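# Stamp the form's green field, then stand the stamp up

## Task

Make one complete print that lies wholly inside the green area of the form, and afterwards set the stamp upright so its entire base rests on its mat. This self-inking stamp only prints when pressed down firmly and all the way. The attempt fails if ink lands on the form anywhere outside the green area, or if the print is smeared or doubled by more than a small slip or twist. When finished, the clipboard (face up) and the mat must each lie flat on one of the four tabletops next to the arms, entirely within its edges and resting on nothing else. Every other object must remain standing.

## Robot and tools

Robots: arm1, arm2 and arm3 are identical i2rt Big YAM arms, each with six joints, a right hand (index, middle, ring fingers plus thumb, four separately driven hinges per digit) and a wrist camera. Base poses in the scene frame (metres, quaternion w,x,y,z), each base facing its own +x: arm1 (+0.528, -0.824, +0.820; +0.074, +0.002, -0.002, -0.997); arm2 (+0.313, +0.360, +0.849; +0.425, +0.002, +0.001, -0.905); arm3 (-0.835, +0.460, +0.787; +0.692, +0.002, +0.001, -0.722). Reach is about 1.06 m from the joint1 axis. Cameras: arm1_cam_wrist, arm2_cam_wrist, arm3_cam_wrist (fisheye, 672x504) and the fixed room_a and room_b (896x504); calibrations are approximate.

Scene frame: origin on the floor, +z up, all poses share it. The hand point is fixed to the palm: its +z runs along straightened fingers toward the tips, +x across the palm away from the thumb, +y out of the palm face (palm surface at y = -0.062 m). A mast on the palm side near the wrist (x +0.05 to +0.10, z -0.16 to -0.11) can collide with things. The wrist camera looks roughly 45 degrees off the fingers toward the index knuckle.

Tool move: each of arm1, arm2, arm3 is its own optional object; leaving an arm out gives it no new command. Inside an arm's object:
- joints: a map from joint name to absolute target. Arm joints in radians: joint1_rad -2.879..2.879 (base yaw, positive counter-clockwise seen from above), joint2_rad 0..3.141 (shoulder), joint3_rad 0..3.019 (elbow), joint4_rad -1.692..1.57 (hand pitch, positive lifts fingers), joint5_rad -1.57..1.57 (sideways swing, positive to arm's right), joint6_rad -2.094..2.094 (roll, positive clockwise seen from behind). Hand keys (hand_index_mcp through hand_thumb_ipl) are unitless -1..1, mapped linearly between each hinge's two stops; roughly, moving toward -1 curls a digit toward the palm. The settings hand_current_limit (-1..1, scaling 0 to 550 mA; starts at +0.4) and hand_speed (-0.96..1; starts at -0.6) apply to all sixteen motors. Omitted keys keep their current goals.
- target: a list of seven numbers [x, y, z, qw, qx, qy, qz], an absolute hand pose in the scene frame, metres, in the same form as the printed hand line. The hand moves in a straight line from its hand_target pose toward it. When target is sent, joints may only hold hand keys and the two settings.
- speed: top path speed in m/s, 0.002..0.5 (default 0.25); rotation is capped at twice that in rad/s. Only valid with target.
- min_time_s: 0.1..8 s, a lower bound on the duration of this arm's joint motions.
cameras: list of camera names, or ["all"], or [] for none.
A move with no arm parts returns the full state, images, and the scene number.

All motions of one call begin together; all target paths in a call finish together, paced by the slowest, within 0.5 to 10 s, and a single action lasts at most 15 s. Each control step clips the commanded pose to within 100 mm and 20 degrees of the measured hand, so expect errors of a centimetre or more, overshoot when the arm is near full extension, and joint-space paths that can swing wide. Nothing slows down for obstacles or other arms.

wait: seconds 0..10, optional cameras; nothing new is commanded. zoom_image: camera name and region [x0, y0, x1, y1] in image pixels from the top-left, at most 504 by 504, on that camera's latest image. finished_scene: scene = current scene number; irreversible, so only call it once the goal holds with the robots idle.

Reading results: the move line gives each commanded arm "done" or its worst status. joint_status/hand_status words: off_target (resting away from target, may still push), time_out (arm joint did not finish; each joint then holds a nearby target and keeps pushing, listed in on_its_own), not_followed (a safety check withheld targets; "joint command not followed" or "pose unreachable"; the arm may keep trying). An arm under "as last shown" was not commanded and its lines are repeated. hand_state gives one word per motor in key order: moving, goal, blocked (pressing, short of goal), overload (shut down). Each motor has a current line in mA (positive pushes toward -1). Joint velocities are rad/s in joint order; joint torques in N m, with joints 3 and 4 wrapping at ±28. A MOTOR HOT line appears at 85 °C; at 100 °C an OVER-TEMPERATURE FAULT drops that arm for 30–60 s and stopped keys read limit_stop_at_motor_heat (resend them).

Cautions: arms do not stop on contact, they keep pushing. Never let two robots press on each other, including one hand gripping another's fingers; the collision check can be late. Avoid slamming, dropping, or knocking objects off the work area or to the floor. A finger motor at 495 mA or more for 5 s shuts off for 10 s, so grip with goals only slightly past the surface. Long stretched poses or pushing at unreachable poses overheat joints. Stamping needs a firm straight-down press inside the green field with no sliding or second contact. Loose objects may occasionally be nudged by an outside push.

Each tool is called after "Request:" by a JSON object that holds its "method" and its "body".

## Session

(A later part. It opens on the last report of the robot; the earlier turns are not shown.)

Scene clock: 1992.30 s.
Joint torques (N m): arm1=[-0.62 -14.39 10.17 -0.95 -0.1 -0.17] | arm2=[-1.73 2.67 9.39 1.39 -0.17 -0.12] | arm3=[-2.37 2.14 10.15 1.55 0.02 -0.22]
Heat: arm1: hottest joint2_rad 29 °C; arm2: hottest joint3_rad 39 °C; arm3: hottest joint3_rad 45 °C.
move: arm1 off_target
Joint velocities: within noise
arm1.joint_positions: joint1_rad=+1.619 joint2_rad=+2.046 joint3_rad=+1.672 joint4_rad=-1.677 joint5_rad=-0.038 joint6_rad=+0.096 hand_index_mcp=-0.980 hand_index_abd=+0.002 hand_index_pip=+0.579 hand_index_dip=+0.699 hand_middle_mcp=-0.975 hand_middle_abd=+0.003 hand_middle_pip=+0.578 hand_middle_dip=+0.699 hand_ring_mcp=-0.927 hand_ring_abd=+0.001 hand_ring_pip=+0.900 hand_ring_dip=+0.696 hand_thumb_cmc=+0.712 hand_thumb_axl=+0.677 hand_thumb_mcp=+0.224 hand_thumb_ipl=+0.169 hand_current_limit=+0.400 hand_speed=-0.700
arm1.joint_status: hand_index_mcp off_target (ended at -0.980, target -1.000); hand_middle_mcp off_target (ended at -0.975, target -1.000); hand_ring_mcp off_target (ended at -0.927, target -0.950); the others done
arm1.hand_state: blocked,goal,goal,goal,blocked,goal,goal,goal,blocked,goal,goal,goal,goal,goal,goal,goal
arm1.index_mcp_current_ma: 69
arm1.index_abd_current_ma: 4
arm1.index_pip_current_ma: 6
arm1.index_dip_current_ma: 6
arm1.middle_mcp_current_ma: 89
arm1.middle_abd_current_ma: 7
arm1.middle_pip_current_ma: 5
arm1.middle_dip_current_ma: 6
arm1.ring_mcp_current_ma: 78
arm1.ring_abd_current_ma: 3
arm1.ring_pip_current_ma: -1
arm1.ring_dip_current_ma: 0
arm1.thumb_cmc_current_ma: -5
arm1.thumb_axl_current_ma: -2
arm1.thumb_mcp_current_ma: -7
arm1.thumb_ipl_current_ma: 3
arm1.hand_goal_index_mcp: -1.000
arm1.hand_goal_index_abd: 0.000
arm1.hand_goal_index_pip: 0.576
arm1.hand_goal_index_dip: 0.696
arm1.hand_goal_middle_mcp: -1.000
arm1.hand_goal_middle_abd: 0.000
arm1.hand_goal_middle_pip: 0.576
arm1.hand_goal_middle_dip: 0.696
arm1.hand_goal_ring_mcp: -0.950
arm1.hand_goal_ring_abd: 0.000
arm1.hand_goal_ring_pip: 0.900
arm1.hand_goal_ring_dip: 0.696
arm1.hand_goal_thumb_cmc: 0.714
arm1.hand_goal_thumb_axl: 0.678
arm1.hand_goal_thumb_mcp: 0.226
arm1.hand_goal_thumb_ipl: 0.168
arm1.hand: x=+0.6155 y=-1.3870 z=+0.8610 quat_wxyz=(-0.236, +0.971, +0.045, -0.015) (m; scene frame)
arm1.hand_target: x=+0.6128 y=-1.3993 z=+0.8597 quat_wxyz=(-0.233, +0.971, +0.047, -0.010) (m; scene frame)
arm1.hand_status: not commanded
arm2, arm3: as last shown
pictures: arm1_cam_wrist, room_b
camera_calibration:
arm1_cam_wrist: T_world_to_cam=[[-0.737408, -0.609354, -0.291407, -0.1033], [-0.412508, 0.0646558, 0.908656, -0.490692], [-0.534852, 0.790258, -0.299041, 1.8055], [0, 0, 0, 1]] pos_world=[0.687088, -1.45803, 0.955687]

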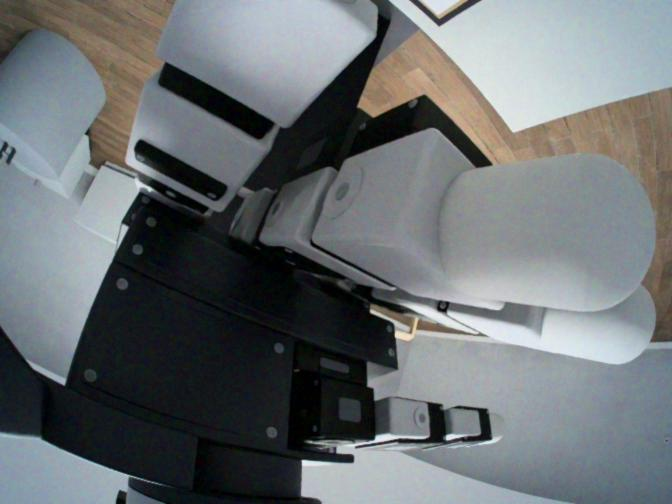

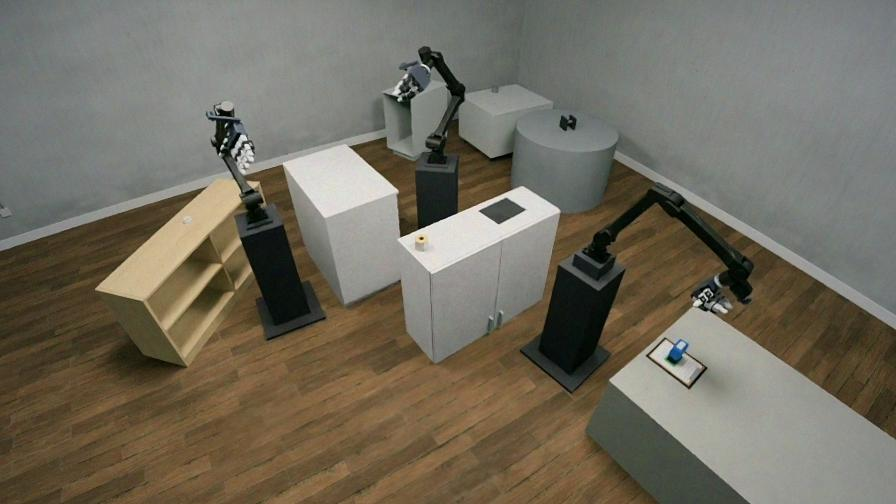

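Request:
{"method": "move", "body": {"arm1": {"target": [0.612, -1.405, 0.70, 0.2669, -0.9625, -0.0462, 0.0128], "speed": 0.12}, "cameras": ["room_b", "arm1_cam_wrist", "room_a"]}}

Request:
{"method": "zoom_image", "body": {"camera": "room_b", "region": [630, 260, 780, 400]}}

Scene clock: 2004.17 s.
Joint torques (N m): arm1=[-0.73 -16.79 8.69 -0.46 -0.09 -0.14] | arm2=[-1.73 2.67 9.39 1.4 -0.16 -0.12] | arm3=[-2.61 2.02 10.17 1.58 0.02 -0.22]
Heat: arm1: hottest joint2_rad 30 °C; arm2: hottest joint3_rad 39 °C; arm3: hottest joint3_rad 45 °C.
move: arm1 off_target
Joint velocities: within noise
arm1.joint_positions: joint1_rad=+1.615 joint2_rad=+2.314 joint3_rad=+1.676 joint4_rad=-1.497 joint5_rad=-0.039 joint6_rad=+0.090 hand_index_mcp=-0.980 hand_index_abd=+0.002 hand_index_pip=+0.579 hand_index_dip=+0.699 hand_middle_mcp=-0.975 hand_middle_abd=+0.003 hand_middle_pip=+0.578 hand_middle_dip=+0.699 hand_ring_mcp=-0.928 hand_ring_abd=+0.001 hand_ring_pip=+0.900 hand_ring_dip=+0.696 hand_thumb_cmc=+0.711 hand_thumb_axl=+0.677 hand_thumb_mcp=+0.224 hand_thumb_ipl=+0.169 hand_current_limit=+0.400 hand_speed=-0.700
arm1.joint_status: not commanded
arm1.hand_state: blocked,goal,goal,goal,blocked,goal,goal,goal,blocked,goal,goal,goal,goal,goal,goal,goal
arm1.index_mcp_current_ma: 68
arm1.index_abd_current_ma: 4
arm1.index_pip_current_ma: 6
arm1.index_dip_current_ma: 6
arm1.middle_mcp_current_ma: 89
arm1.middle_abd_current_ma: 7
arm1.middle_pip_current_ma: 5
arm1.middle_dip_current_ma: 6
arm1.ring_mcp_current_ma: 77
arm1.ring_abd_current_ma: 3
arm1.ring_pip_current_ma: -1
arm1.ring_dip_current_ma: 0
arm1.thumb_cmc_current_ma: -7
arm1.thumb_axl_current_ma: -2
arm1.thumb_mcp_current_ma: -7
arm1.thumb_ipl_current_ma: 3
arm1.hand_goal_index_mcp: -1.000
arm1.hand_goal_index_abd: 0.000
arm1.hand_goal_index_pip: 0.576
arm1.hand_goal_index_dip: 0.696
arm1.hand_goal_middle_mcp: -1.000
arm1.hand_goal_middle_abd: 0.000
arm1.hand_goal_middle_pip: 0.576
arm1.hand_goal_middle_dip: 0.696
arm1.hand_goal_ring_mcp: -0.950
arm1.hand_goal_ring_abd: 0.000
arm1.hand_goal_ring_pip: 0.900
arm1.hand_goal_ring_dip: 0.696
arm1.hand_goal_thumb_cmc: 0.714
arm1.hand_goal_thumb_axl: 0.678
arm1.hand_goal_thumb_mcp: 0.226
arm1.hand_goal_thumb_ipl: 0.168
arm1.hand: x=+0.6148 y=-1.3900 z=+0.7045 quat_wxyz=(-0.276, +0.960, +0.045, -0.019) (m; scene frame)
arm1.hand_target: x=+0.6117 y=-1.4045 z=+0.7002 quat_wxyz=(-0.267, +0.963, +0.046, -0.013) (m; scene frame)
arm1.hand_status: off_target (0.016 m and 1.3 deg from the pose sent, 0.162 m and 3.7 deg at the start)
arm2, arm3: as last shown
pictures: arm1_cam_wrist, room_a, room_b
camera_calibration:
arm1_cam_wrist: T_world_to_cam=[[-0.74054, -0.584263, -0.33202, -0.0857864], [-0.401073, -0.0121666, 0.915965, -0.467467], [-0.539204, 0.811473, -0.225322, 1.74094], [0, 0, 0, 1]] pos_world=[0.687707, -1.46854, 0.791974]

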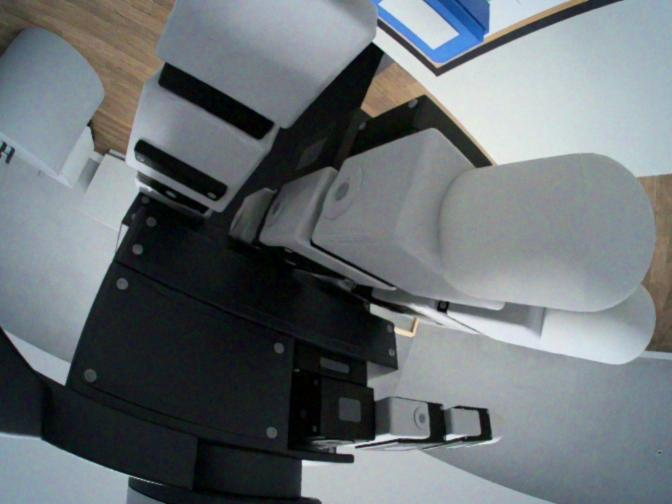

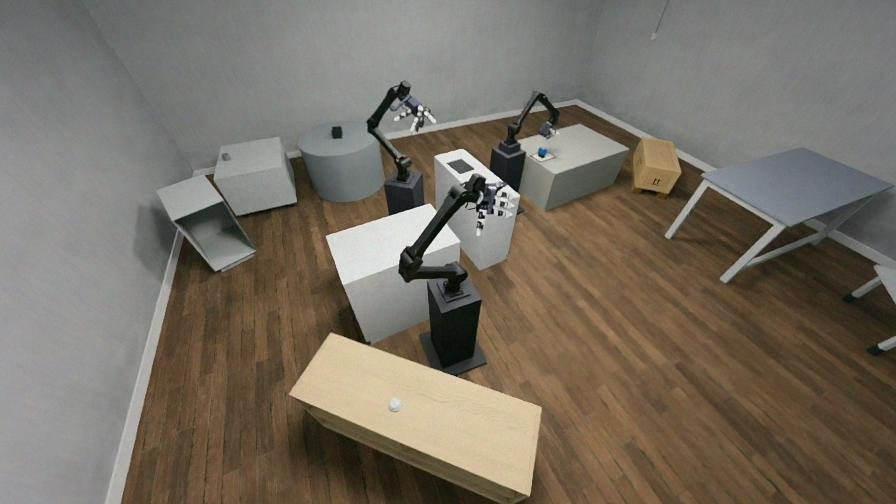

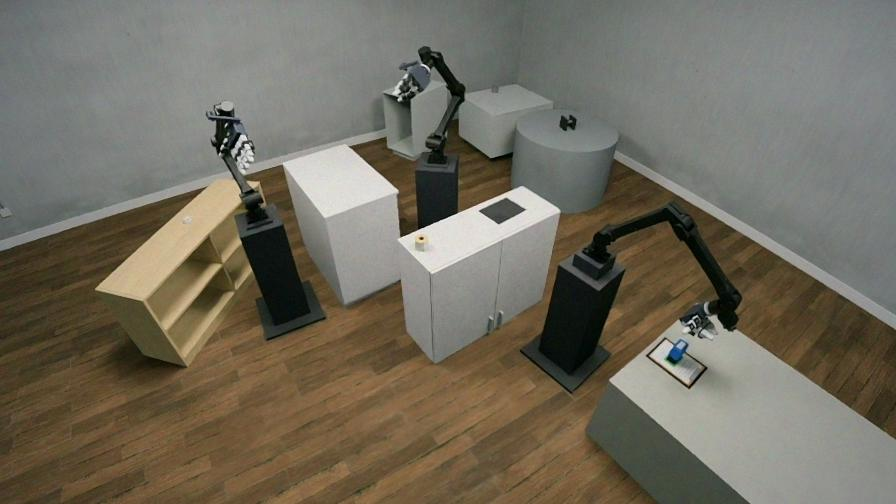

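Scaled by 3.360 from the camera's 896x504 image, which has a finer 1280x720 frame.

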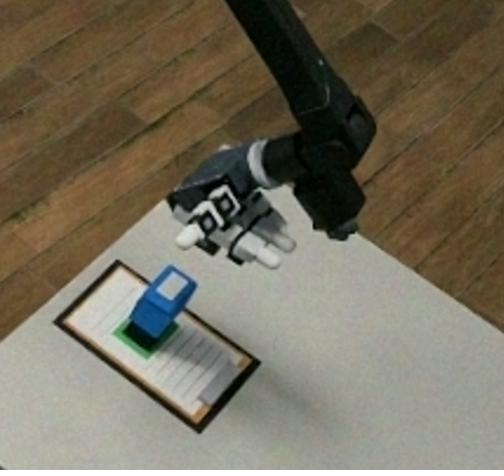

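Request:
{"method": "move", "body": {"arm1": {"target": [0.609, -1.4135, 0.64, 0.2669, -0.9625, -0.0462, 0.0128], "speed": 0.08}, "cameras": ["room_b", "arm1_cam_wrist"]}}

Request:
{"method": "zoom_image", "body": {"camera": "arm1_cam_wrist", "region": [340, 0, 540, 150]}}

Request:
{"method": "zoom_image", "body": {"camera": "room_b", "region": [650, 300, 740, 390]}}

Scene clock: 2020.77 s.
Joint torques (N m): arm1=[-1.03 -17.26 8.28 -0.28 0.08 -0.13] | arm2=[-1.73 2.61 9.39 1.39 -0.16 -0.12] | arm3=[-2.32 1.9 10.15 1.57 0.02 -0.22]
Heat: arm1: hottest joint2_rad 30 °C; arm2: hottest joint3_rad 39 °C; arm3: hottest joint3_rad 45 °C.
move: arm1 off_target
Joint velocities: within noise
arm1.joint_positions: joint1_rad=+1.607 joint2_rad=+2.426 joint3_rad=+1.724 joint4_rad=-1.426 joint5_rad=-0.039 joint6_rad=+0.083 hand_index_mcp=-0.980 hand_index_abd=+0.002 hand_index_pip=+0.579 hand_index_dip=+0.699 hand_middle_mcp=-0.975 hand_middle_abd=+0.003 hand_middle_pip=+0.578 hand_middle_dip=+0.699 hand_ring_mcp=-0.928 hand_ring_abd=+0.001 hand_ring_pip=+0.900 hand_ring_dip=+0.696 hand_thumb_cmc=+0.711 hand_thumb_axl=+0.677 hand_thumb_mcp=+0.224 hand_thumb_ipl=+0.169 hand_current_limit=+0.400 hand_speed=-0.700
arm1.joint_status: not commanded
arm1.hand_state: blocked,goal,goal,goal,blocked,goal,goal,goal,blocked,goal,goal,goal,goal,goal,goal,goal
arm1.index_mcp_current_ma: 68
arm1.index_abd_current_ma: 4
arm1.index_pip_current_ma: 6
arm1.index_dip_current_ma: 6
arm1.middle_mcp_current_ma: 89
arm1.middle_abd_current_ma: 7
arm1.middle_pip_current_ma: 5
arm1.middle_dip_current_ma: 6
arm1.ring_mcp_current_ma: 76
arm1.ring_abd_current_ma: 3
arm1.ring_pip_current_ma: -1
arm1.ring_dip_current_ma: 0
arm1.thumb_cmc_current_ma: -7
arm1.thumb_axl_current_ma: -2
arm1.thumb_mcp_current_ma: -7
arm1.thumb_ipl_current_ma: 3
arm1.hand_goal_index_mcp: -1.000
arm1.hand_goal_index_abd: 0.000
arm1.hand_goal_index_pip: 0.576
arm1.hand_goal_index_dip: 0.696
arm1.hand_goal_middle_mcp: -1.000
arm1.hand_goal_middle_abd: 0.000
arm1.hand_goal_middle_pip: 0.576
arm1.hand_goal_middle_dip: 0.696
arm1.hand_goal_ring_mcp: -0.950
arm1.hand_goal_ring_abd: 0.000
arm1.hand_goal_ring_pip: 0.900
arm1.hand_goal_ring_dip: 0.696
arm1.hand_goal_thumb_cmc: 0.714
arm1.hand_goal_thumb_axl: 0.678
arm1.hand_goal_thumb_mcp: 0.226
arm1.hand_goal_thumb_ipl: 0.168
arm1.hand: x=+0.6133 y=-1.4016 z=+0.6491 quat_wxyz=(-0.273, +0.961, +0.044, -0.017) (m; scene frame)
arm1.hand_target: x=+0.6089 y=-1.4130 z=+0.6404 quat_wxyz=(-0.267, +0.963, +0.046, -0.013) (m; scene frame)
arm1.hand_status: off_target (0.016 m and 0.9 deg from the pose sent, 0.069 m and 1.3 deg at the start)
arm2, arm3: as last shown
pictures: arm1_cam_wrist, room_b
camera_calibration:
arm1_cam_wrist: T_world_to_cam=[[-0.740164, -0.58504, -0.331488, -0.113851], [-0.405533, -0.00485759, 0.914068, -0.403319], [-0.536377, 0.81099, -0.233658, 1.74005], [0, 0, 0, 1]] pos_world=[0.685496, -1.47973, 0.737496]

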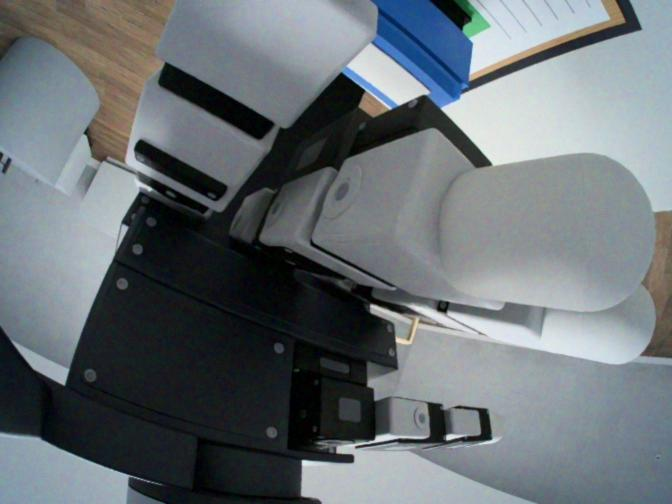

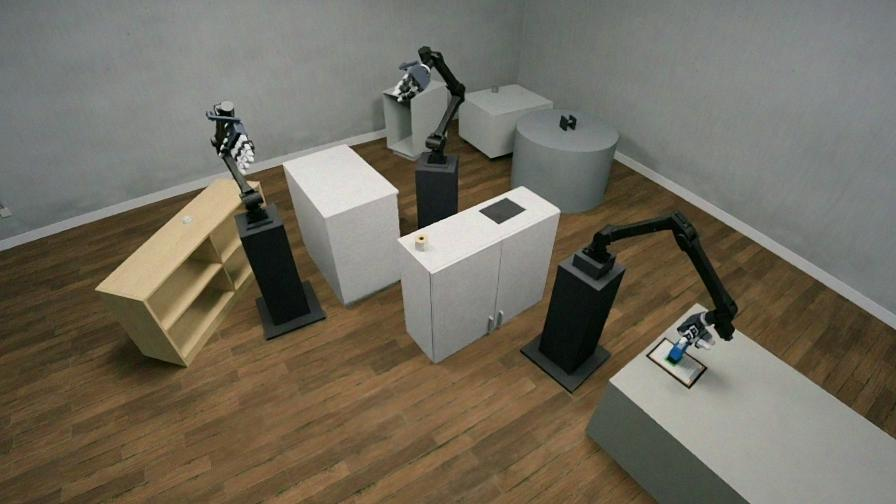

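Scaled by 2.520 from the camera's 672x504 image, which has a finer 960x720 frame.

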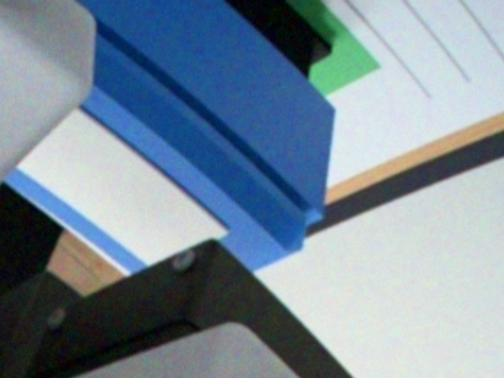

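Scaled by 5.600 from the camera's 896x504 image, which has a finer 1280x720 frame.

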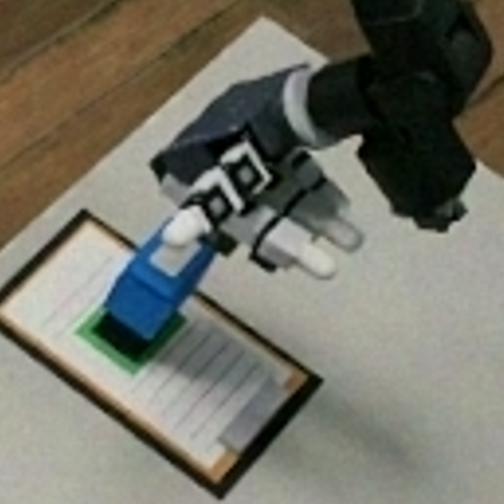

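Request:
{"method": "move", "body": {"arm1": {"target": [0.609, -1.4125, 0.598, 0.2669, -0.9625, -0.0462, 0.0128], "speed": 0.06}, "cameras": ["room_b", "arm1_cam_wrist"]}}

Request:
{"method": "zoom_image", "body": {"camera": "arm1_cam_wrist", "region": [340, 0, 540, 150]}}

Request:
{"method": "zoom_image", "body": {"camera": "room_b", "region": [650, 310, 730, 390]}}

Scene clock: 2125.77 s.
Joint torques (N m): arm1=[-1.26 -17.44 7.97 -0.35 0.06 -0.13] | arm2=[-1.73 2.67 9.4 1.39 -0.16 -0.12] | arm3=[-2.37 2.2 10.14 1.57 0.01 -0.23]
Heat: arm1: hottest joint2_rad 32 °C; arm2: hottest joint3_rad 39 °C; arm3: hottest joint3_rad 45 °C.
move: arm1 off_target
Joint velocities: within noise
arm1.joint_positions: joint1_rad=+1.607 joint2_rad=+2.501 joint3_rad=+1.744 joint4_rad=-1.369 joint5_rad=-0.039 joint6_rad=+0.083 hand_index_mcp=-0.980 hand_index_abd=+0.002 hand_index_pip=+0.579 hand_index_dip=+0.699 hand_middle_mcp=-0.975 hand_middle_abd=+0.003 hand_middle_pip=+0.578 hand_middle_dip=+0.699 hand_ring_mcp=-0.928 hand_ring_abd=+0.001 hand_ring_pip=+0.900 hand_ring_dip=+0.696 hand_thumb_cmc=+0.711 hand_thumb_axl=+0.677 hand_thumb_mcp=+0.224 hand_thumb_ipl=+0.169 hand_current_limit=+0.400 hand_speed=-0.700
arm1.joint_status: not commanded
arm1.hand_state: blocked,goal,goal,goal,blocked,goal,goal,goal,blocked,goal,goal,goal,goal,goal,goal,goal
arm1.index_mcp_current_ma: 68
arm1.index_abd_current_ma: 4
arm1.index_pip_current_ma: 6
arm1.index_dip_current_ma: 6
arm1.middle_mcp_current_ma: 89
arm1.middle_abd_current_ma: 7
arm1.middle_pip_current_ma: 5
arm1.middle_dip_current_ma: 6
arm1.ring_mcp_current_ma: 76
arm1.ring_abd_current_ma: 3
arm1.ring_pip_current_ma: -1
arm1.ring_dip_current_ma: 0
arm1.thumb_cmc_current_ma: -7
arm1.thumb_axl_current_ma: -2
arm1.thumb_mcp_current_ma: -7
arm1.thumb_ipl_current_ma: 3
arm1.hand_goal_index_mcp: -1.000
arm1.hand_goal_index_abd: 0.000
arm1.hand_goal_index_pip: 0.576
arm1.hand_goal_index_dip: 0.696
arm1.hand_goal_middle_mcp: -1.000
arm1.hand_goal_middle_abd: 0.000
arm1.hand_goal_middle_pip: 0.576
arm1.hand_goal_middle_dip: 0.696
arm1.hand_goal_ring_mcp: -0.950
arm1.hand_goal_ring_abd: 0.000
arm1.hand_goal_ring_pip: 0.900
arm1.hand_goal_ring_dip: 0.696
arm1.hand_goal_thumb_cmc: 0.714
arm1.hand_goal_thumb_axl: 0.678
arm1.hand_goal_thumb_mcp: 0.226
arm1.hand_goal_thumb_ipl: 0.168
arm1.hand: x=+0.6134 y=-1.4019 z=+0.6081 quat_wxyz=(-0.272, +0.961, +0.044, -0.016) (m; scene frame)
arm1.hand_target: x=+0.6089 y=-1.4118 z=+0.5982 quat_wxyz=(-0.267, +0.963, +0.046, -0.013) (m; scene frame)
arm1.hand_status: off_target (0.015 m and 0.8 deg from the pose sent, 0.052 m and 0.9 deg at the start)
arm2, arm3: as last shown
pictures: arm1_cam_wrist, room_b
camera_calibration:
arm1_cam_wrist: T_world_to_cam=[[-0.740131, -0.585342, -0.331029, -0.128166], [-0.405744, -0.00384313, 0.913979, -0.364147], [-0.536262, 0.810777, -0.234655, 1.73107], [0, 0, 0, 1]] pos_world=[0.685696, -1.47993, 0.696599]

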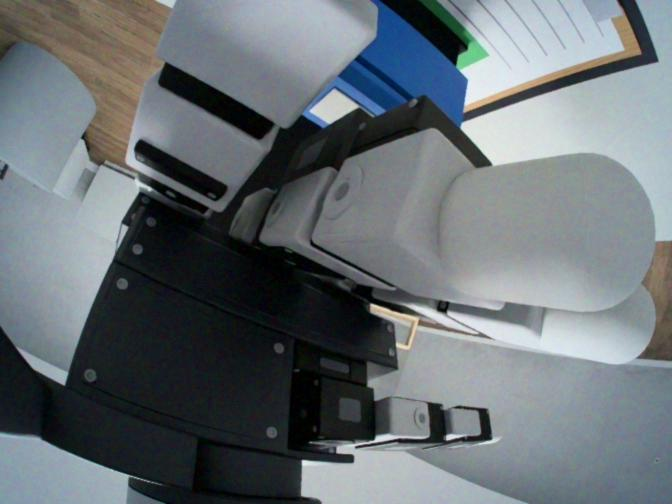

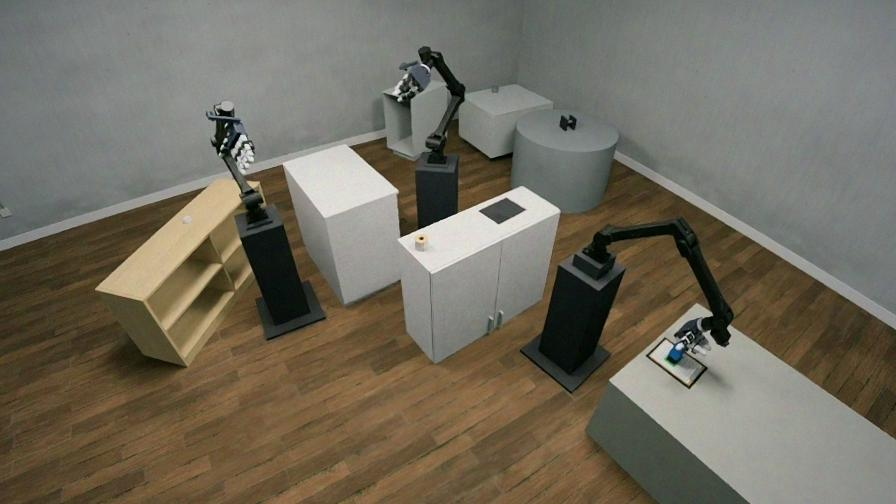

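Scaled by 2.520 from the camera's 672x504 image, which has a finer 960x720 frame.

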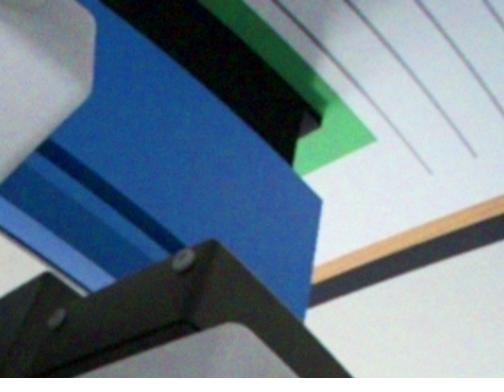

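Scaled by 6.300 from the camera's 896x504 image, which has a finer 1280x720 frame.

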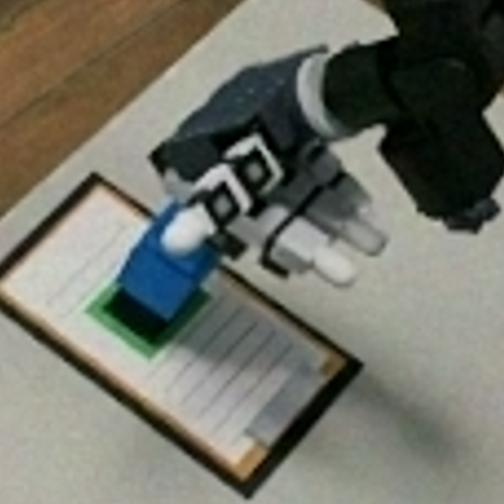

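Request:
{"method": "move", "body": {"arm1": {"target": [0.609, -1.412, 0.584, 0.2669, -0.9625, -0.0462, 0.0128], "speed": 0.04}, "cameras": []}}

Request:
{"method": "move", "body": {"arm1": {"target": [0.609, -1.412, 0.576, 0.2669, -0.9625, -0.0462, 0.0128], "speed": 0.04}, "cameras": ["room_b", "arm1_cam_wrist"]}}

Request:
{"method": "zoom_image", "body": {"camera": "arm1_cam_wrist", "region": [340, 0, 540, 150]}}

Request:
{"method": "zoom_image", "body": {"camera": "room_b", "region": [650, 310, 730, 390]}}

Scene clock: 2138.67 s.
Joint torques (N m): arm1=[-1.08 -16.44 7.69 -0.4 0.08 -0.14] | arm2=[-1.73 2.67 9.39 1.39 -0.16 -0.12] | arm3=[-2.32 2.02 10.13 1.57 0.01 -0.23]
Heat: arm1: hottest joint2_rad 32 °C; arm2: hottest joint3_rad 39 °C; arm3: hottest joint3_rad 45 °C.
move: arm1 off_target
Joint velocities: within noise
arm1.joint_positions: joint1_rad=+1.607 joint2_rad=+2.527 joint3_rad=+1.753 joint4_rad=-1.352 joint5_rad=-0.039 joint6_rad=+0.083 hand_index_mcp=-0.980 hand_index_abd=+0.002 hand_index_pip=+0.579 hand_index_dip=+0.699 hand_middle_mcp=-0.975 hand_middle_abd=+0.003 hand_middle_pip=+0.578 hand_middle_dip=+0.699 hand_ring_mcp=-0.928 hand_ring_abd=+0.001 hand_ring_pip=+0.900 hand_ring_dip=+0.696 hand_thumb_cmc=+0.711 hand_thumb_axl=+0.677 hand_thumb_mcp=+0.224 hand_thumb_ipl=+0.169 hand_current_limit=+0.400 hand_speed=-0.700
arm1.joint_status: not commanded
arm1.hand_state: blocked,goal,goal,goal,blocked,goal,goal,goal,blocked,goal,goal,goal,goal,goal,goal,goal
arm1.index_mcp_current_ma: 68
arm1.index_abd_current_ma: 4
arm1.index_pip_current_ma: 6
arm1.index_dip_current_ma: 6
arm1.middle_mcp_current_ma: 89
arm1.middle_abd_current_ma: 7
arm1.middle_pip_current_ma: 5
arm1.middle_dip_current_ma: 6
arm1.ring_mcp_current_ma: 76
arm1.ring_abd_current_ma: 3
arm1.ring_pip_current_ma: -1
arm1.ring_dip_current_ma: 0
arm1.thumb_cmc_current_ma: -7
arm1.thumb_axl_current_ma: -2
arm1.thumb_mcp_current_ma: -7
arm1.thumb_ipl_current_ma: 3
arm1.hand_goal_index_mcp: -1.000
arm1.hand_goal_index_abd: 0.000
arm1.hand_goal_index_pip: 0.576
arm1.hand_goal_index_dip: 0.696
arm1.hand_goal_middle_mcp: -1.000
arm1.hand_goal_middle_abd: 0.000
arm1.hand_goal_middle_pip: 0.576
arm1.hand_goal_middle_dip: 0.696
arm1.hand_goal_ring_mcp: -0.950
arm1.hand_goal_ring_abd: 0.000
arm1.hand_goal_ring_pip: 0.900
arm1.hand_goal_ring_dip: 0.696
arm1.hand_goal_thumb_cmc: 0.714
arm1.hand_goal_thumb_axl: 0.678
arm1.hand_goal_thumb_mcp: 0.226
arm1.hand_goal_thumb_ipl: 0.168
arm1.hand: x=+0.6135 y=-1.4022 z=+0.5947 quat_wxyz=(-0.272, +0.961, +0.044, -0.016) (m; scene frame)
arm1.hand_target: x=+0.6090 y=-1.4116 z=+0.5844 quat_wxyz=(-0.266, +0.963, +0.046, -0.013) (m; scene frame)
arm1.hand_status: off_target (0.015 m and 0.7 deg from the pose sent, 0.027 m and 0.8 deg at the start)
arm2.joint_positions: joint1_rad=-0.387 joint2_rad=+0.596 joint3_rad=+1.389 joint4_rad=-1.190 joint5_rad=+0.003 joint6_rad=+2.017 hand_index_mcp=-0.201 hand_index_abd=+0.005 hand_index_pip=+0.578 hand_index_dip=+0.699 hand_middle_mcp=-0.201 hand_middle_abd=+0.007 hand_middle_pip=+0.578 hand_middle_dip=+0.698 hand_ring_mcp=+0.751 hand_ring_abd=+0.002 hand_ring_pip=+0.577 hand_ring_dip=+0.696 hand_thumb_cmc=-0.562 hand_thumb_axl=+0.675 hand_thumb_mcp=+0.427 hand_thumb_ipl=+0.169 hand_current_limit=+0.400 hand_speed=-0.800
arm2.joint_status: not commanded
arm2.hand_state: goal,goal,goal,goal,goal,goal,goal,goal,goal,goal,goal,goal,goal,goal,goal,goal
arm2.index_mcp_current_ma: -2
arm2.index_abd_current_ma: 18
arm2.index_pip_current_ma: 9
arm2.index_dip_current_ma: 11
arm2.middle_mcp_current_ma: -2
arm2.middle_abd_current_ma: 24
arm2.middle_pip_current_ma: 9
arm2.middle_dip_current_ma: 9
arm2.ring_mcp_current_ma: -11
arm2.ring_abd_current_ma: 7
arm2.ring_pip_current_ma: 3
arm2.ring_dip_current_ma: 0
arm2.thumb_cmc_current_ma: 33
arm2.thumb_axl_current_ma: -12
arm2.thumb_mcp_current_ma: -16
arm2.thumb_ipl_current_ma: 7
arm2.hand_goal_index_mcp: -0.200
arm2.hand_goal_index_abd: 0.000
arm2.hand_goal_index_pip: 0.576
arm2.hand_goal_index_dip: 0.696
arm2.hand_goal_middle_mcp: -0.200
arm2.hand_goal_middle_abd: 0.000
arm2.hand_goal_middle_pip: 0.576
arm2.hand_goal_middle_dip: 0.696
arm2.hand_goal_ring_mcp: 0.754
arm2.hand_goal_ring_abd: 0.000
arm2.hand_goal_ring_pip: 0.576
arm2.hand_goal_ring_dip: 0.696
arm2.hand_goal_thumb_cmc: -0.570
arm2.hand_goal_thumb_axl: 0.678
arm2.hand_goal_thumb_mcp: 0.430
arm2.hand_goal_thumb_ipl: 0.168
arm2.hand: x=+0.0856 y=+0.3135 z=+1.3713 quat_wxyz=(+0.494, +0.019, -0.833, +0.248) (m; scene frame)
arm2.hand_target: x=+0.0900 y=+0.3180 z=+1.3869 quat_wxyz=(+0.504, +0.010, -0.826, +0.253) (m; scene frame)
arm2.hand_status: not commanded
arm3.joint_positions: joint1_rad=+0.213 joint2_rad=+0.596 joint3_rad=+1.362 joint4_rad=-1.284 joint5_rad=+0.102 joint6_rad=+1.110 hand_index_mcp=+0.756 hand_index_abd=+0.001 hand_index_pip=+0.577 hand_index_dip=+0.696 hand_middle_mcp=+0.756 hand_middle_abd=+0.001 hand_middle_pip=+0.577 hand_middle_dip=+0.696 hand_ring_mcp=+0.756 hand_ring_abd=+0.001 hand_ring_pip=+0.577 hand_ring_dip=+0.696 hand_thumb_cmc=+0.716 hand_thumb_axl=+0.677 hand_thumb_mcp=+0.225 hand_thumb_ipl=+0.168 hand_current_limit=+0.400 hand_speed=-0.600
arm3.joint_status: not commanded
arm3.hand_state: goal,goal,goal,goal,goal,goal,goal,goal,goal,goal,goal,goal,goal,goal,goal,goal
arm3.index_mcp_current_ma: 1
arm3.index_abd_current_ma: 0
arm3.index_pip_current_ma: 0
arm3.index_dip_current_ma: 0
arm3.middle_mcp_current_ma: 1
arm3.middle_abd_current_ma: 0
arm3.middle_pip_current_ma: 0
arm3.middle_dip_current_ma: 0
arm3.ring_mcp_current_ma: 2
arm3.ring_abd_current_ma: 0
arm3.ring_pip_current_ma: 0
arm3.ring_dip_current_ma: 0
arm3.thumb_cmc_current_ma: 1
arm3.thumb_axl_current_ma: 0
arm3.thumb_mcp_current_ma: -1
arm3.thumb_ipl_current_ma: 0
arm3.hand_goal_index_mcp: 0.754
arm3.hand_goal_index_abd: 0.000
arm3.hand_goal_index_pip: 0.576
arm3.hand_goal_index_dip: 0.696
arm3.hand_goal_middle_mcp: 0.754
arm3.hand_goal_middle_abd: 0.000
arm3.hand_goal_middle_pip: 0.576
arm3.hand_goal_middle_dip: 0.696
arm3.hand_goal_ring_mcp: 0.754
arm3.hand_goal_ring_abd: 0.000
arm3.hand_goal_ring_pip: 0.576
arm3.hand_goal_ring_dip: 0.696
arm3.hand_goal_thumb_cmc: 0.714
arm3.hand_goal_thumb_axl: 0.678
arm3.hand_goal_thumb_mcp: 0.226
arm3.hand_goal_thumb_ipl: 0.168
arm3.hand: x=-0.8977 y=+0.2067 z=+1.3473 quat_wxyz=(+0.427, +0.759, -0.415, +0.264) (m; scene frame)
arm3.hand_target: x=-0.9013 y=+0.2133 z=+1.3623 quat_wxyz=(+0.436, +0.754, -0.413, +0.265) (m; scene frame)
arm3.hand_status: not commanded
pictures: none
No camera images: "cameras" was empty.

Scene clock: 2139.67 s.
Joint torques (N m): arm1=[-1.26 -16.73 7.66 -0.27 0.1 -0.13] | arm2=[-1.73 2.67 9.39 1.39 -0.16 -0.13] | arm3=[-2.49 2.2 10.19 1.58 0.01 -0.22]
Heat: arm1: hottest joint2_rad 32 °C; arm2: hottest joint3_rad 39 °C; arm3: hottest joint3_rad 45 °C.
move: arm1 off_target
Joint velocities: within noise
arm1.joint_positions: joint1_rad=+1.607 joint2_rad=+2.541 joint3_rad=+1.759 joint4_rad=-1.342 joint5_rad=-0.039 joint6_rad=+0.083 hand_index_mcp=-0.980 hand_index_abd=+0.002 hand_index_pip=+0.579 hand_index_dip=+0.699 hand_middle_mcp=-0.975 hand_middle_abd=+0.003 hand_middle_pip=+0.578 hand_middle_dip=+0.699 hand_ring_mcp=-0.928 hand_ring_abd=+0.001 hand_ring_pip=+0.900 hand_ring_dip=+0.696 hand_thumb_cmc=+0.711 hand_thumb_axl=+0.677 hand_thumb_mcp=+0.224 hand_thumb_ipl=+0.169 hand_current_limit=+0.400 hand_speed=-0.700
arm1.joint_status: not commanded
arm1.hand_state: blocked,goal,goal,goal,blocked,goal,goal,goal,blocked,goal,goal,goal,goal,goal,goal,goal
arm1.index_mcp_current_ma: 68
arm1.index_abd_current_ma: 4
arm1.index_pip_current_ma: 6
arm1.index_dip_current_ma: 6
arm1.middle_mcp_current_ma: 89
arm1.middle_abd_current_ma: 7
arm1.middle_pip_current_ma: 5
arm1.middle_dip_current_ma: 6
arm1.ring_mcp_current_ma: 76
arm1.ring_abd_current_ma: 3
arm1.ring_pip_current_ma: -1
arm1.ring_dip_current_ma: 0
arm1.thumb_cmc_current_ma: -7
arm1.thumb_axl_current_ma: -2
arm1.thumb_mcp_current_ma: -7
arm1.thumb_ipl_current_ma: 3
arm1.hand_goal_index_mcp: -1.000
arm1.hand_goal_index_abd: 0.000
arm1.hand_goal_index_pip: 0.576
arm1.hand_goal_index_dip: 0.696
arm1.hand_goal_middle_mcp: -1.000
arm1.hand_goal_middle_abd: 0.000
arm1.hand_goal_middle_pip: 0.576
arm1.hand_goal_middle_dip: 0.696
arm1.hand_goal_ring_mcp: -0.950
arm1.hand_goal_ring_abd: 0.000
arm1.hand_goal_ring_pip: 0.900
arm1.hand_goal_ring_dip: 0.696
arm1.hand_goal_thumb_cmc: 0.714
arm1.hand_goal_thumb_axl: 0.678
arm1.hand_goal_thumb_mcp: 0.226
arm1.hand_goal_thumb_ipl: 0.168
arm1.hand: x=+0.6136 y=-1.4025 z=+0.5873 quat_wxyz=(-0.271, +0.961, +0.044, -0.016) (m; scene frame)
arm1.hand_target: x=+0.6090 y=-1.4115 z=+0.5764 quat_wxyz=(-0.267, +0.963, +0.046, -0.013) (m; scene frame)
arm1.hand_status: off_target (0.015 m and 0.7 deg from the pose sent, 0.022 m and 0.7 deg at the start)
arm2, arm3: as last shown
pictures: arm1_cam_wrist, room_b
camera_calibration:
arm1_cam_wrist: T_world_to_cam=[[-0.740001, -0.586125, -0.329933, -0.13713], [-0.406095, -0.0016923, 0.913829, -0.341761], [-0.536176, 0.810219, -0.23677, 1.72715], [0, 0, 0, 1]] pos_world=[0.685795, -1.48033, 0.676005]

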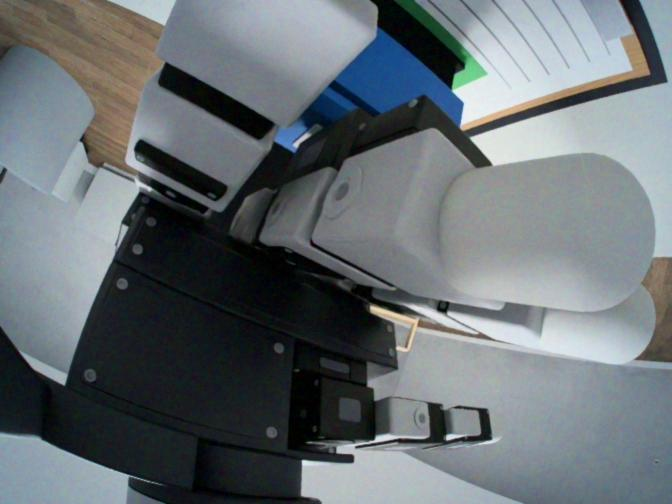

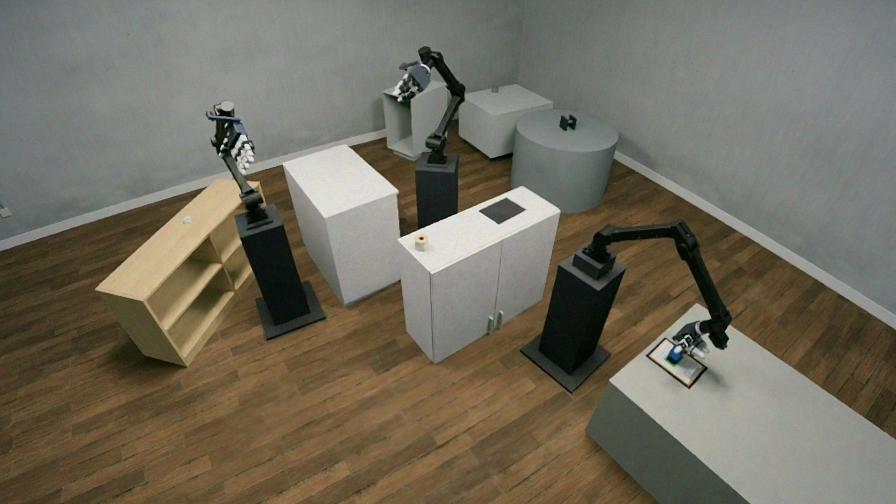

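Scaled by 2.520 from the camera's 672x504 image, which has a finer 960x720 frame.

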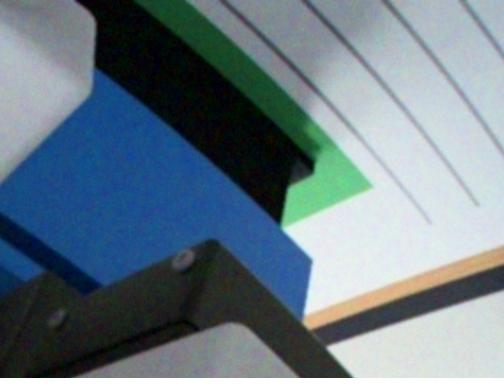

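Scaled by 6.300 from the camera's 896x504 image, which has a finer 1280x720 frame.

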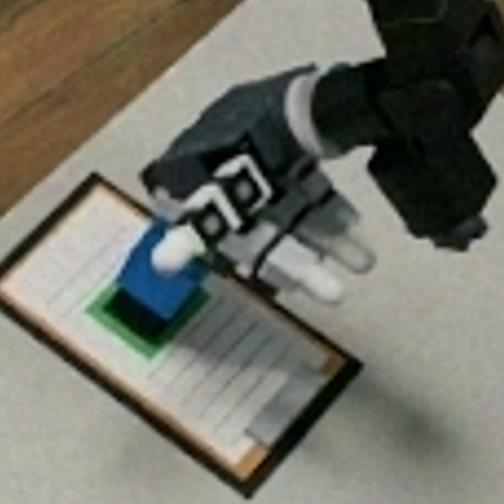

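Request:
{"method": "move", "body": {"arm1": {"target": [0.609, -1.4115, 0.568, 0.2669, -0.9625, -0.0462, 0.0128], "speed": 0.04}, "cameras": []}}

Request:
{"method": "move", "body": {"arm1": {"target": [0.609, -1.4115, 0.561, 0.2669, -0.9625, -0.0462, 0.0128], "speed": 0.04}, "cameras": ["room_b", "arm1_cam_wrist"]}}

Request:
{"method": "zoom_image", "body": {"camera": "arm1_cam_wrist", "region": [340, 0, 540, 150]}}

Scene clock: 2147.50 s.
Joint torques (N m): arm1=[-1.14 -16.44 7.6 -0.16 0.05 -0.14] | arm2=[-1.79 2.67 9.39 1.39 -0.16 -0.12] | arm3=[-2.43 2.02 10.18 1.55 0.02 -0.22]
Heat: arm1: hottest joint2_rad 32 °C; arm2: hottest joint3_rad 39 °C; arm3: hottest joint3_rad 45 °C.
move: arm1 off_target
Joint velocities: within noise
arm1.joint_positions: joint1_rad=+1.607 joint2_rad=+2.549 joint3_rad=+1.764 joint4_rad=-1.335 joint5_rad=-0.039 joint6_rad=+0.083 hand_index_mcp=-0.980 hand_index_abd=+0.002 hand_index_pip=+0.579 hand_index_dip=+0.699 hand_middle_mcp=-0.984 hand_middle_abd=+0.003 hand_middle_pip=+0.578 hand_middle_dip=+0.699 hand_ring_mcp=-0.928 hand_ring_abd=+0.001 hand_ring_pip=+0.900 hand_ring_dip=+0.696 hand_thumb_cmc=+0.711 hand_thumb_axl=+0.677 hand_thumb_mcp=+0.224 hand_thumb_ipl=+0.169 hand_current_limit=+0.400 hand_speed=-0.700
arm1.joint_status: not commanded
arm1.hand_state: blocked,goal,goal,goal,goal,goal,goal,goal,blocked,goal,goal,goal,goal,goal,goal,goal
arm1.index_mcp_current_ma: 68
arm1.index_abd_current_ma: 4
arm1.index_pip_current_ma: 6
arm1.index_dip_current_ma: 6
arm1.middle_mcp_current_ma: 51
arm1.middle_abd_current_ma: 7
arm1.middle_pip_current_ma: 5
arm1.middle_dip_current_ma: 6
arm1.ring_mcp_current_ma: 76
arm1.ring_abd_current_ma: 3
arm1.ring_pip_current_ma: 0
arm1.ring_dip_current_ma: 0
arm1.thumb_cmc_current_ma: -7
arm1.thumb_axl_current_ma: -2
arm1.thumb_mcp_current_ma: -7
arm1.thumb_ipl_current_ma: 3
arm1.hand_goal_index_mcp: -1.000
arm1.hand_goal_index_abd: 0.000
arm1.hand_goal_index_pip: 0.576
arm1.hand_goal_index_dip: 0.696
arm1.hand_goal_middle_mcp: -1.000
arm1.hand_goal_middle_abd: 0.000
arm1.hand_goal_middle_pip: 0.576
arm1.hand_goal_middle_dip: 0.696
arm1.hand_goal_ring_mcp: -0.950
arm1.hand_goal_ring_abd: 0.000
arm1.hand_goal_ring_pip: 0.900
arm1.hand_goal_ring_dip: 0.696
arm1.hand_goal_thumb_cmc: 0.714
arm1.hand_goal_thumb_axl: 0.678
arm1.hand_goal_thumb_mcp: 0.226
arm1.hand_goal_thumb_ipl: 0.168
arm1.hand: x=+0.6139 y=-1.4042 z=+0.5832 quat_wxyz=(-0.269, +0.962, +0.044, -0.016) (m; scene frame)
arm1.hand_target: x=+0.6089 y=-1.4108 z=+0.5684 quat_wxyz=(-0.267, +0.963, +0.046, -0.013) (m; scene frame)
arm1.hand_status: off_target (0.018 m and 0.5 deg from the pose sent, 0.022 m and 0.7 deg at the start)
arm2, arm3: as last shown
pictures: none
No camera images: "cameras" was empty.

Scene clock: 2148.47 s.
Joint torques (N m): arm1=[-0.91 -14.86 7.5 -0.06 0.05 -0.12] | arm2=[-1.73 2.61 9.39 1.39 -0.17 -0.13] | arm3=[-2.43 2.14 10.14 1.61 0.02 -0.21]
Heat: arm1: hottest joint2_rad 32 °C; arm2: hottest joint3_rad 39 °C; arm3: hottest joint3_rad 45 °C.
move: arm1 off_target
Joint velocities: within noise
arm1.joint_positions: joint1_rad=+1.607 joint2_rad=+2.553 joint3_rad=+1.772 joint4_rad=-1.333 joint5_rad=-0.039 joint6_rad=+0.083 hand_index_mcp=-0.981 hand_index_abd=+0.002 hand_index_pip=+0.579 hand_index_dip=+0.699 hand_middle_mcp=-0.987 hand_middle_abd=+0.003 hand_middle_pip=+0.578 hand_middle_dip=+0.699 hand_ring_mcp=-0.928 hand_ring_abd=+0.001 hand_ring_pip=+0.900 hand_ring_dip=+0.696 hand_thumb_cmc=+0.711 hand_thumb_axl=+0.677 hand_thumb_mcp=+0.224 hand_thumb_ipl=+0.169 hand_current_limit=+0.400 hand_speed=-0.700
arm1.joint_status: not commanded
arm1.hand_state: goal,goal,goal,goal,goal,goal,goal,goal,blocked,goal,goal,goal,goal,goal,goal,goal
arm1.index_mcp_current_ma: 63
arm1.index_abd_current_ma: 4
arm1.index_pip_current_ma: 6
arm1.index_dip_current_ma: 6
arm1.middle_mcp_current_ma: 39
arm1.middle_abd_current_ma: 7
arm1.middle_pip_current_ma: 5
arm1.middle_dip_current_ma: 6
arm1.ring_mcp_current_ma: 76
arm1.ring_abd_current_ma: 3
arm1.ring_pip_current_ma: 0
arm1.ring_dip_current_ma: 0
arm1.thumb_cmc_current_ma: -7
arm1.thumb_axl_current_ma: -2
arm1.thumb_mcp_current_ma: -7
arm1.thumb_ipl_current_ma: 3
arm1.hand_goal_index_mcp: -1.000
arm1.hand_goal_index_abd: 0.000
arm1.hand_goal_index_pip: 0.576
arm1.hand_goal_index_dip: 0.696
arm1.hand_goal_middle_mcp: -1.000
arm1.hand_goal_middle_abd: 0.000
arm1.hand_goal_middle_pip: 0.576
arm1.hand_goal_middle_dip: 0.696
arm1.hand_goal_ring_mcp: -0.950
arm1.hand_goal_ring_abd: 0.000
arm1.hand_goal_ring_pip: 0.900
arm1.hand_goal_ring_dip: 0.696
arm1.hand_goal_thumb_cmc: 0.714
arm1.hand_goal_thumb_axl: 0.678
arm1.hand_goal_thumb_mcp: 0.226
arm1.hand_goal_thumb_ipl: 0.168
arm1.hand: x=+0.6145 y=-1.4072 z=+0.5830 quat_wxyz=(-0.266, +0.963, +0.045, -0.016) (m; scene frame)
arm1.hand_target: x=+0.6090 y=-1.4105 z=+0.5617 quat_wxyz=(-0.267, +0.963, +0.046, -0.013) (m; scene frame)
arm1.hand_status: off_target (0.023 m and 0.4 deg from the pose sent, 0.024 m and 0.5 deg at the start)
arm2, arm3: as last shown
pictures: arm1_cam_wrist, room_b
camera_calibration:
arm1_cam_wrist: T_world_to_cam=[[-0.73939, -0.589385, -0.325466, -0.148137], [-0.407852, 0.00747565, 0.913017, -0.323001], [-0.535686, 0.807818, -0.245909, 1.7321], [0, 0, 0, 1]] pos_world=[0.686593, -1.48411, 0.672632]

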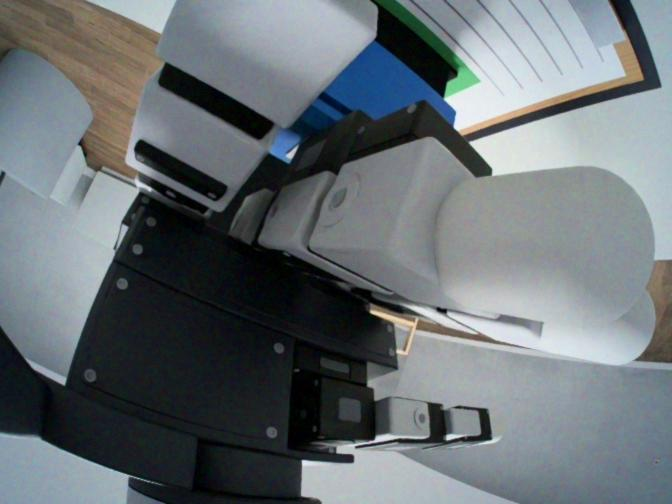

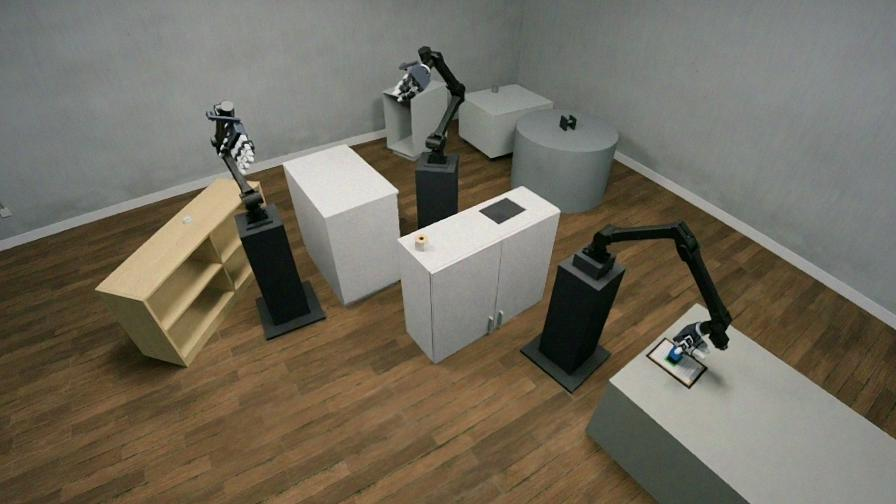

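Scaled by 2.520 from the camera's 672x504 image, which has a finer 960x720 frame.

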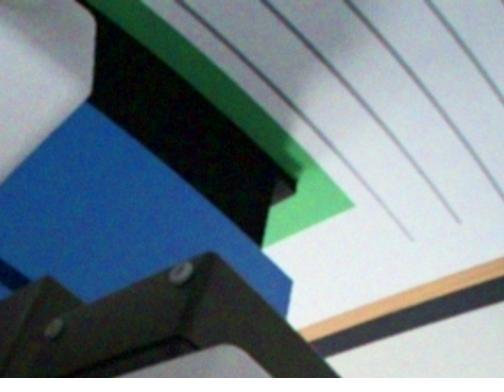

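Request:
{"method": "move", "body": {"arm1": {"target": [0.609, -1.4085, 0.595, 0.2669, -0.9625, -0.0462, 0.0128], "speed": 0.06}, "cameras": []}}

Request:
{"method": "move", "body": {"arm1": {"target": [0.609, -1.4075, 0.574, 0.2669, -0.9625, -0.0462, 0.0128], "speed": 0.04}, "cameras": ["arm1_cam_wrist"]}}

Request:
{"method": "zoom_image", "body": {"camera": "arm1_cam_wrist", "region": [340, 0, 540, 150]}}

Scene clock: 2191.03 s.
Joint torques (N m): arm1=[-1.03 -20.54 4.81 -1.24 0.03 -0.15] | arm2=[-1.79 2.61 9.37 1.39 -0.17 -0.12] | arm3=[-2.37 2.02 10.13 1.57 0.02 -0.23]
Heat: arm1: hottest joint2_rad 32 °C; arm2: hottest joint3_rad 39 °C; arm3: hottest joint3_rad 45 °C.
move: arm1 off_target
Joint velocities: within noise
arm1.joint_positions: joint1_rad=+1.607 joint2_rad=+2.548 joint3_rad=+1.772 joint4_rad=-1.339 joint5_rad=-0.039 joint6_rad=+0.083 hand_index_mcp=-0.982 hand_index_abd=+0.002 hand_index_pip=+0.579 hand_index_dip=+0.699 hand_middle_mcp=-0.988 hand_middle_abd=+0.003 hand_middle_pip=+0.578 hand_middle_dip=+0.699 hand_ring_mcp=-0.928 hand_ring_abd=+0.001 hand_ring_pip=+0.900 hand_ring_dip=+0.696 hand_thumb_cmc=+0.711 hand_thumb_axl=+0.677 hand_thumb_mcp=+0.224 hand_thumb_ipl=+0.169 hand_current_limit=+0.400 hand_speed=-0.700
arm1.joint_status: not commanded
arm1.hand_state: goal,goal,goal,goal,goal,goal,goal,goal,blocked,goal,goal,goal,goal,goal,goal,goal
arm1.index_mcp_current_ma: 61
arm1.index_abd_current_ma: 4
arm1.index_pip_current_ma: 6
arm1.index_dip_current_ma: 6
arm1.middle_mcp_current_ma: 36
arm1.middle_abd_current_ma: 7
arm1.middle_pip_current_ma: 5
arm1.middle_dip_current_ma: 6
arm1.ring_mcp_current_ma: 76
arm1.ring_abd_current_ma: 3
arm1.ring_pip_current_ma: 0
arm1.ring_dip_current_ma: 0
arm1.thumb_cmc_current_ma: -7
arm1.thumb_axl_current_ma: -2
arm1.thumb_mcp_current_ma: -7
arm1.thumb_ipl_current_ma: 3
arm1.hand_goal_index_mcp: -1.000
arm1.hand_goal_index_abd: 0.000
arm1.hand_goal_index_pip: 0.576
arm1.hand_goal_index_dip: 0.696
arm1.hand_goal_middle_mcp: -1.000
arm1.hand_goal_middle_abd: 0.000
arm1.hand_goal_middle_pip: 0.576
arm1.hand_goal_middle_dip: 0.696
arm1.hand_goal_ring_mcp: -0.950
arm1.hand_goal_ring_abd: 0.000
arm1.hand_goal_ring_pip: 0.900
arm1.hand_goal_ring_dip: 0.696
arm1.hand_goal_thumb_cmc: 0.714
arm1.hand_goal_thumb_axl: 0.678
arm1.hand_goal_thumb_mcp: 0.226
arm1.hand_goal_thumb_ipl: 0.168
arm1.hand: x=+0.6146 y=-1.4076 z=+0.5861 quat_wxyz=(-0.267, +0.963, +0.045, -0.016) (m; scene frame)
arm1.hand_target: x=+0.6091 y=-1.4085 z=+0.5948 quat_wxyz=(-0.267, +0.963, +0.046, -0.013) (m; scene frame)
arm1.hand_status: off_target (0.011 m and 0.4 deg from the pose sent, 0.013 m and 0.4 deg at the start)
arm2, arm3: as last shown
pictures: none
No camera images: "cameras" was empty.

Scene clock: 2192.07 s.
Joint torques (N m): arm1=[-1.49 -17.49 5.46 -0.25 0.03 -0.12] | arm2=[-1.73 2.67 9.37 1.39 -0.16 -0.12] | arm3=[-2.37 2.2 10.11 1.57 0.01 -0.23]
Heat: arm1: hottest joint2_rad 32 °C; arm2: hottest joint3_rad 39 °C; arm3: hottest joint3_rad 45 °C.
move: arm1 off_target
Joint velocities: within noise
arm1.joint_positions: joint1_rad=+1.607 joint2_rad=+2.547 joint3_rad=+1.772 joint4_rad=-1.330 joint5_rad=-0.039 joint6_rad=+0.083 hand_index_mcp=-0.982 hand_index_abd=+0.002 hand_index_pip=+0.579 hand_index_dip=+0.699 hand_middle_mcp=-0.988 hand_middle_abd=+0.003 hand_middle_pip=+0.578 hand_middle_dip=+0.699 hand_ring_mcp=-0.928 hand_ring_abd=+0.001 hand_ring_pip=+0.900 hand_ring_dip=+0.696 hand_thumb_cmc=+0.711 hand_thumb_axl=+0.677 hand_thumb_mcp=+0.224 hand_thumb_ipl=+0.169 hand_current_limit=+0.400 hand_speed=-0.700
arm1.joint_status: not commanded
arm1.hand_state: goal,goal,goal,goal,goal,goal,goal,goal,blocked,goal,goal,goal,goal,goal,goal,goal
arm1.index_mcp_current_ma: 61
arm1.index_abd_current_ma: 4
arm1.index_pip_current_ma: 6
arm1.index_dip_current_ma: 6
arm1.middle_mcp_current_ma: 36
arm1.middle_abd_current_ma: 7
arm1.middle_pip_current_ma: 5
arm1.middle_dip_current_ma: 6
arm1.ring_mcp_current_ma: 76
arm1.ring_abd_current_ma: 3
arm1.ring_pip_current_ma: 0
arm1.ring_dip_current_ma: 0
arm1.thumb_cmc_current_ma: -7
arm1.thumb_axl_current_ma: -2
arm1.thumb_mcp_current_ma: -7
arm1.thumb_ipl_current_ma: 3
arm1.hand_goal_index_mcp: -1.000
arm1.hand_goal_index_abd: 0.000
arm1.hand_goal_index_pip: 0.576
arm1.hand_goal_index_dip: 0.696
arm1.hand_goal_middle_mcp: -1.000
arm1.hand_goal_middle_abd: 0.000
arm1.hand_goal_middle_pip: 0.576
arm1.hand_goal_middle_dip: 0.696
arm1.hand_goal_ring_mcp: -0.950
arm1.hand_goal_ring_abd: 0.000
arm1.hand_goal_ring_pip: 0.900
arm1.hand_goal_ring_dip: 0.696
arm1.hand_goal_thumb_cmc: 0.714
arm1.hand_goal_thumb_axl: 0.678
arm1.hand_goal_thumb_mcp: 0.226
arm1.hand_goal_thumb_ipl: 0.168
arm1.hand: x=+0.6150 y=-1.4099 z=+0.5858 quat_wxyz=(-0.262, +0.964, +0.045, -0.015) (m; scene frame)
arm1.hand_target: x=+0.6091 y=-1.4073 z=+0.5742 quat_wxyz=(-0.267, +0.963, +0.046, -0.013) (m; scene frame)
arm1.hand_status: off_target (0.013 m and 0.6 deg from the pose sent, 0.013 m and 0.4 deg at the start)
arm2, arm3: as last shown
pictures: arm1_cam_wrist
camera_calibration:
arm1_cam_wrist: T_world_to_cam=[[-0.738865, -0.592092, -0.321723, -0.154825], [-0.40929, 0.0150447, 0.912281, -0.313438], [-0.535314, 0.80573, -0.253453, 1.7365], [0, 0, 0, 1]] pos_world=[0.686891, -1.4861, 0.676254]

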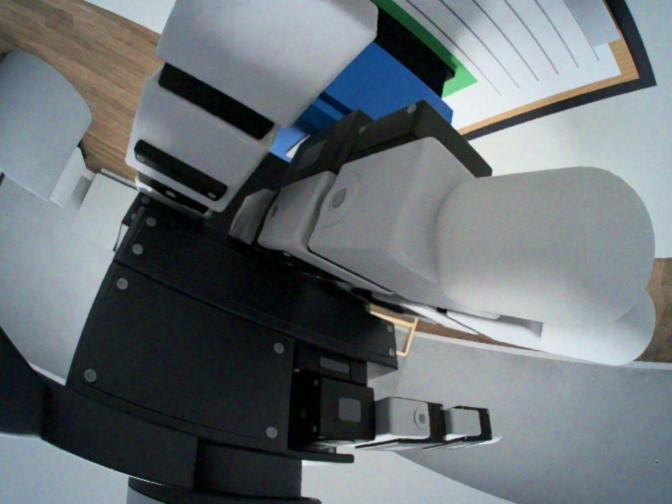

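Scaled by 2.520 from the camera's 672x504 image, which has a finer 960x720 frame.

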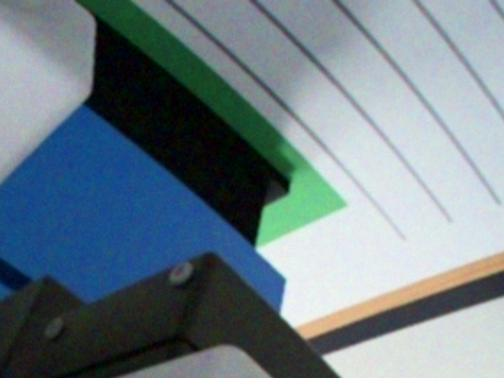

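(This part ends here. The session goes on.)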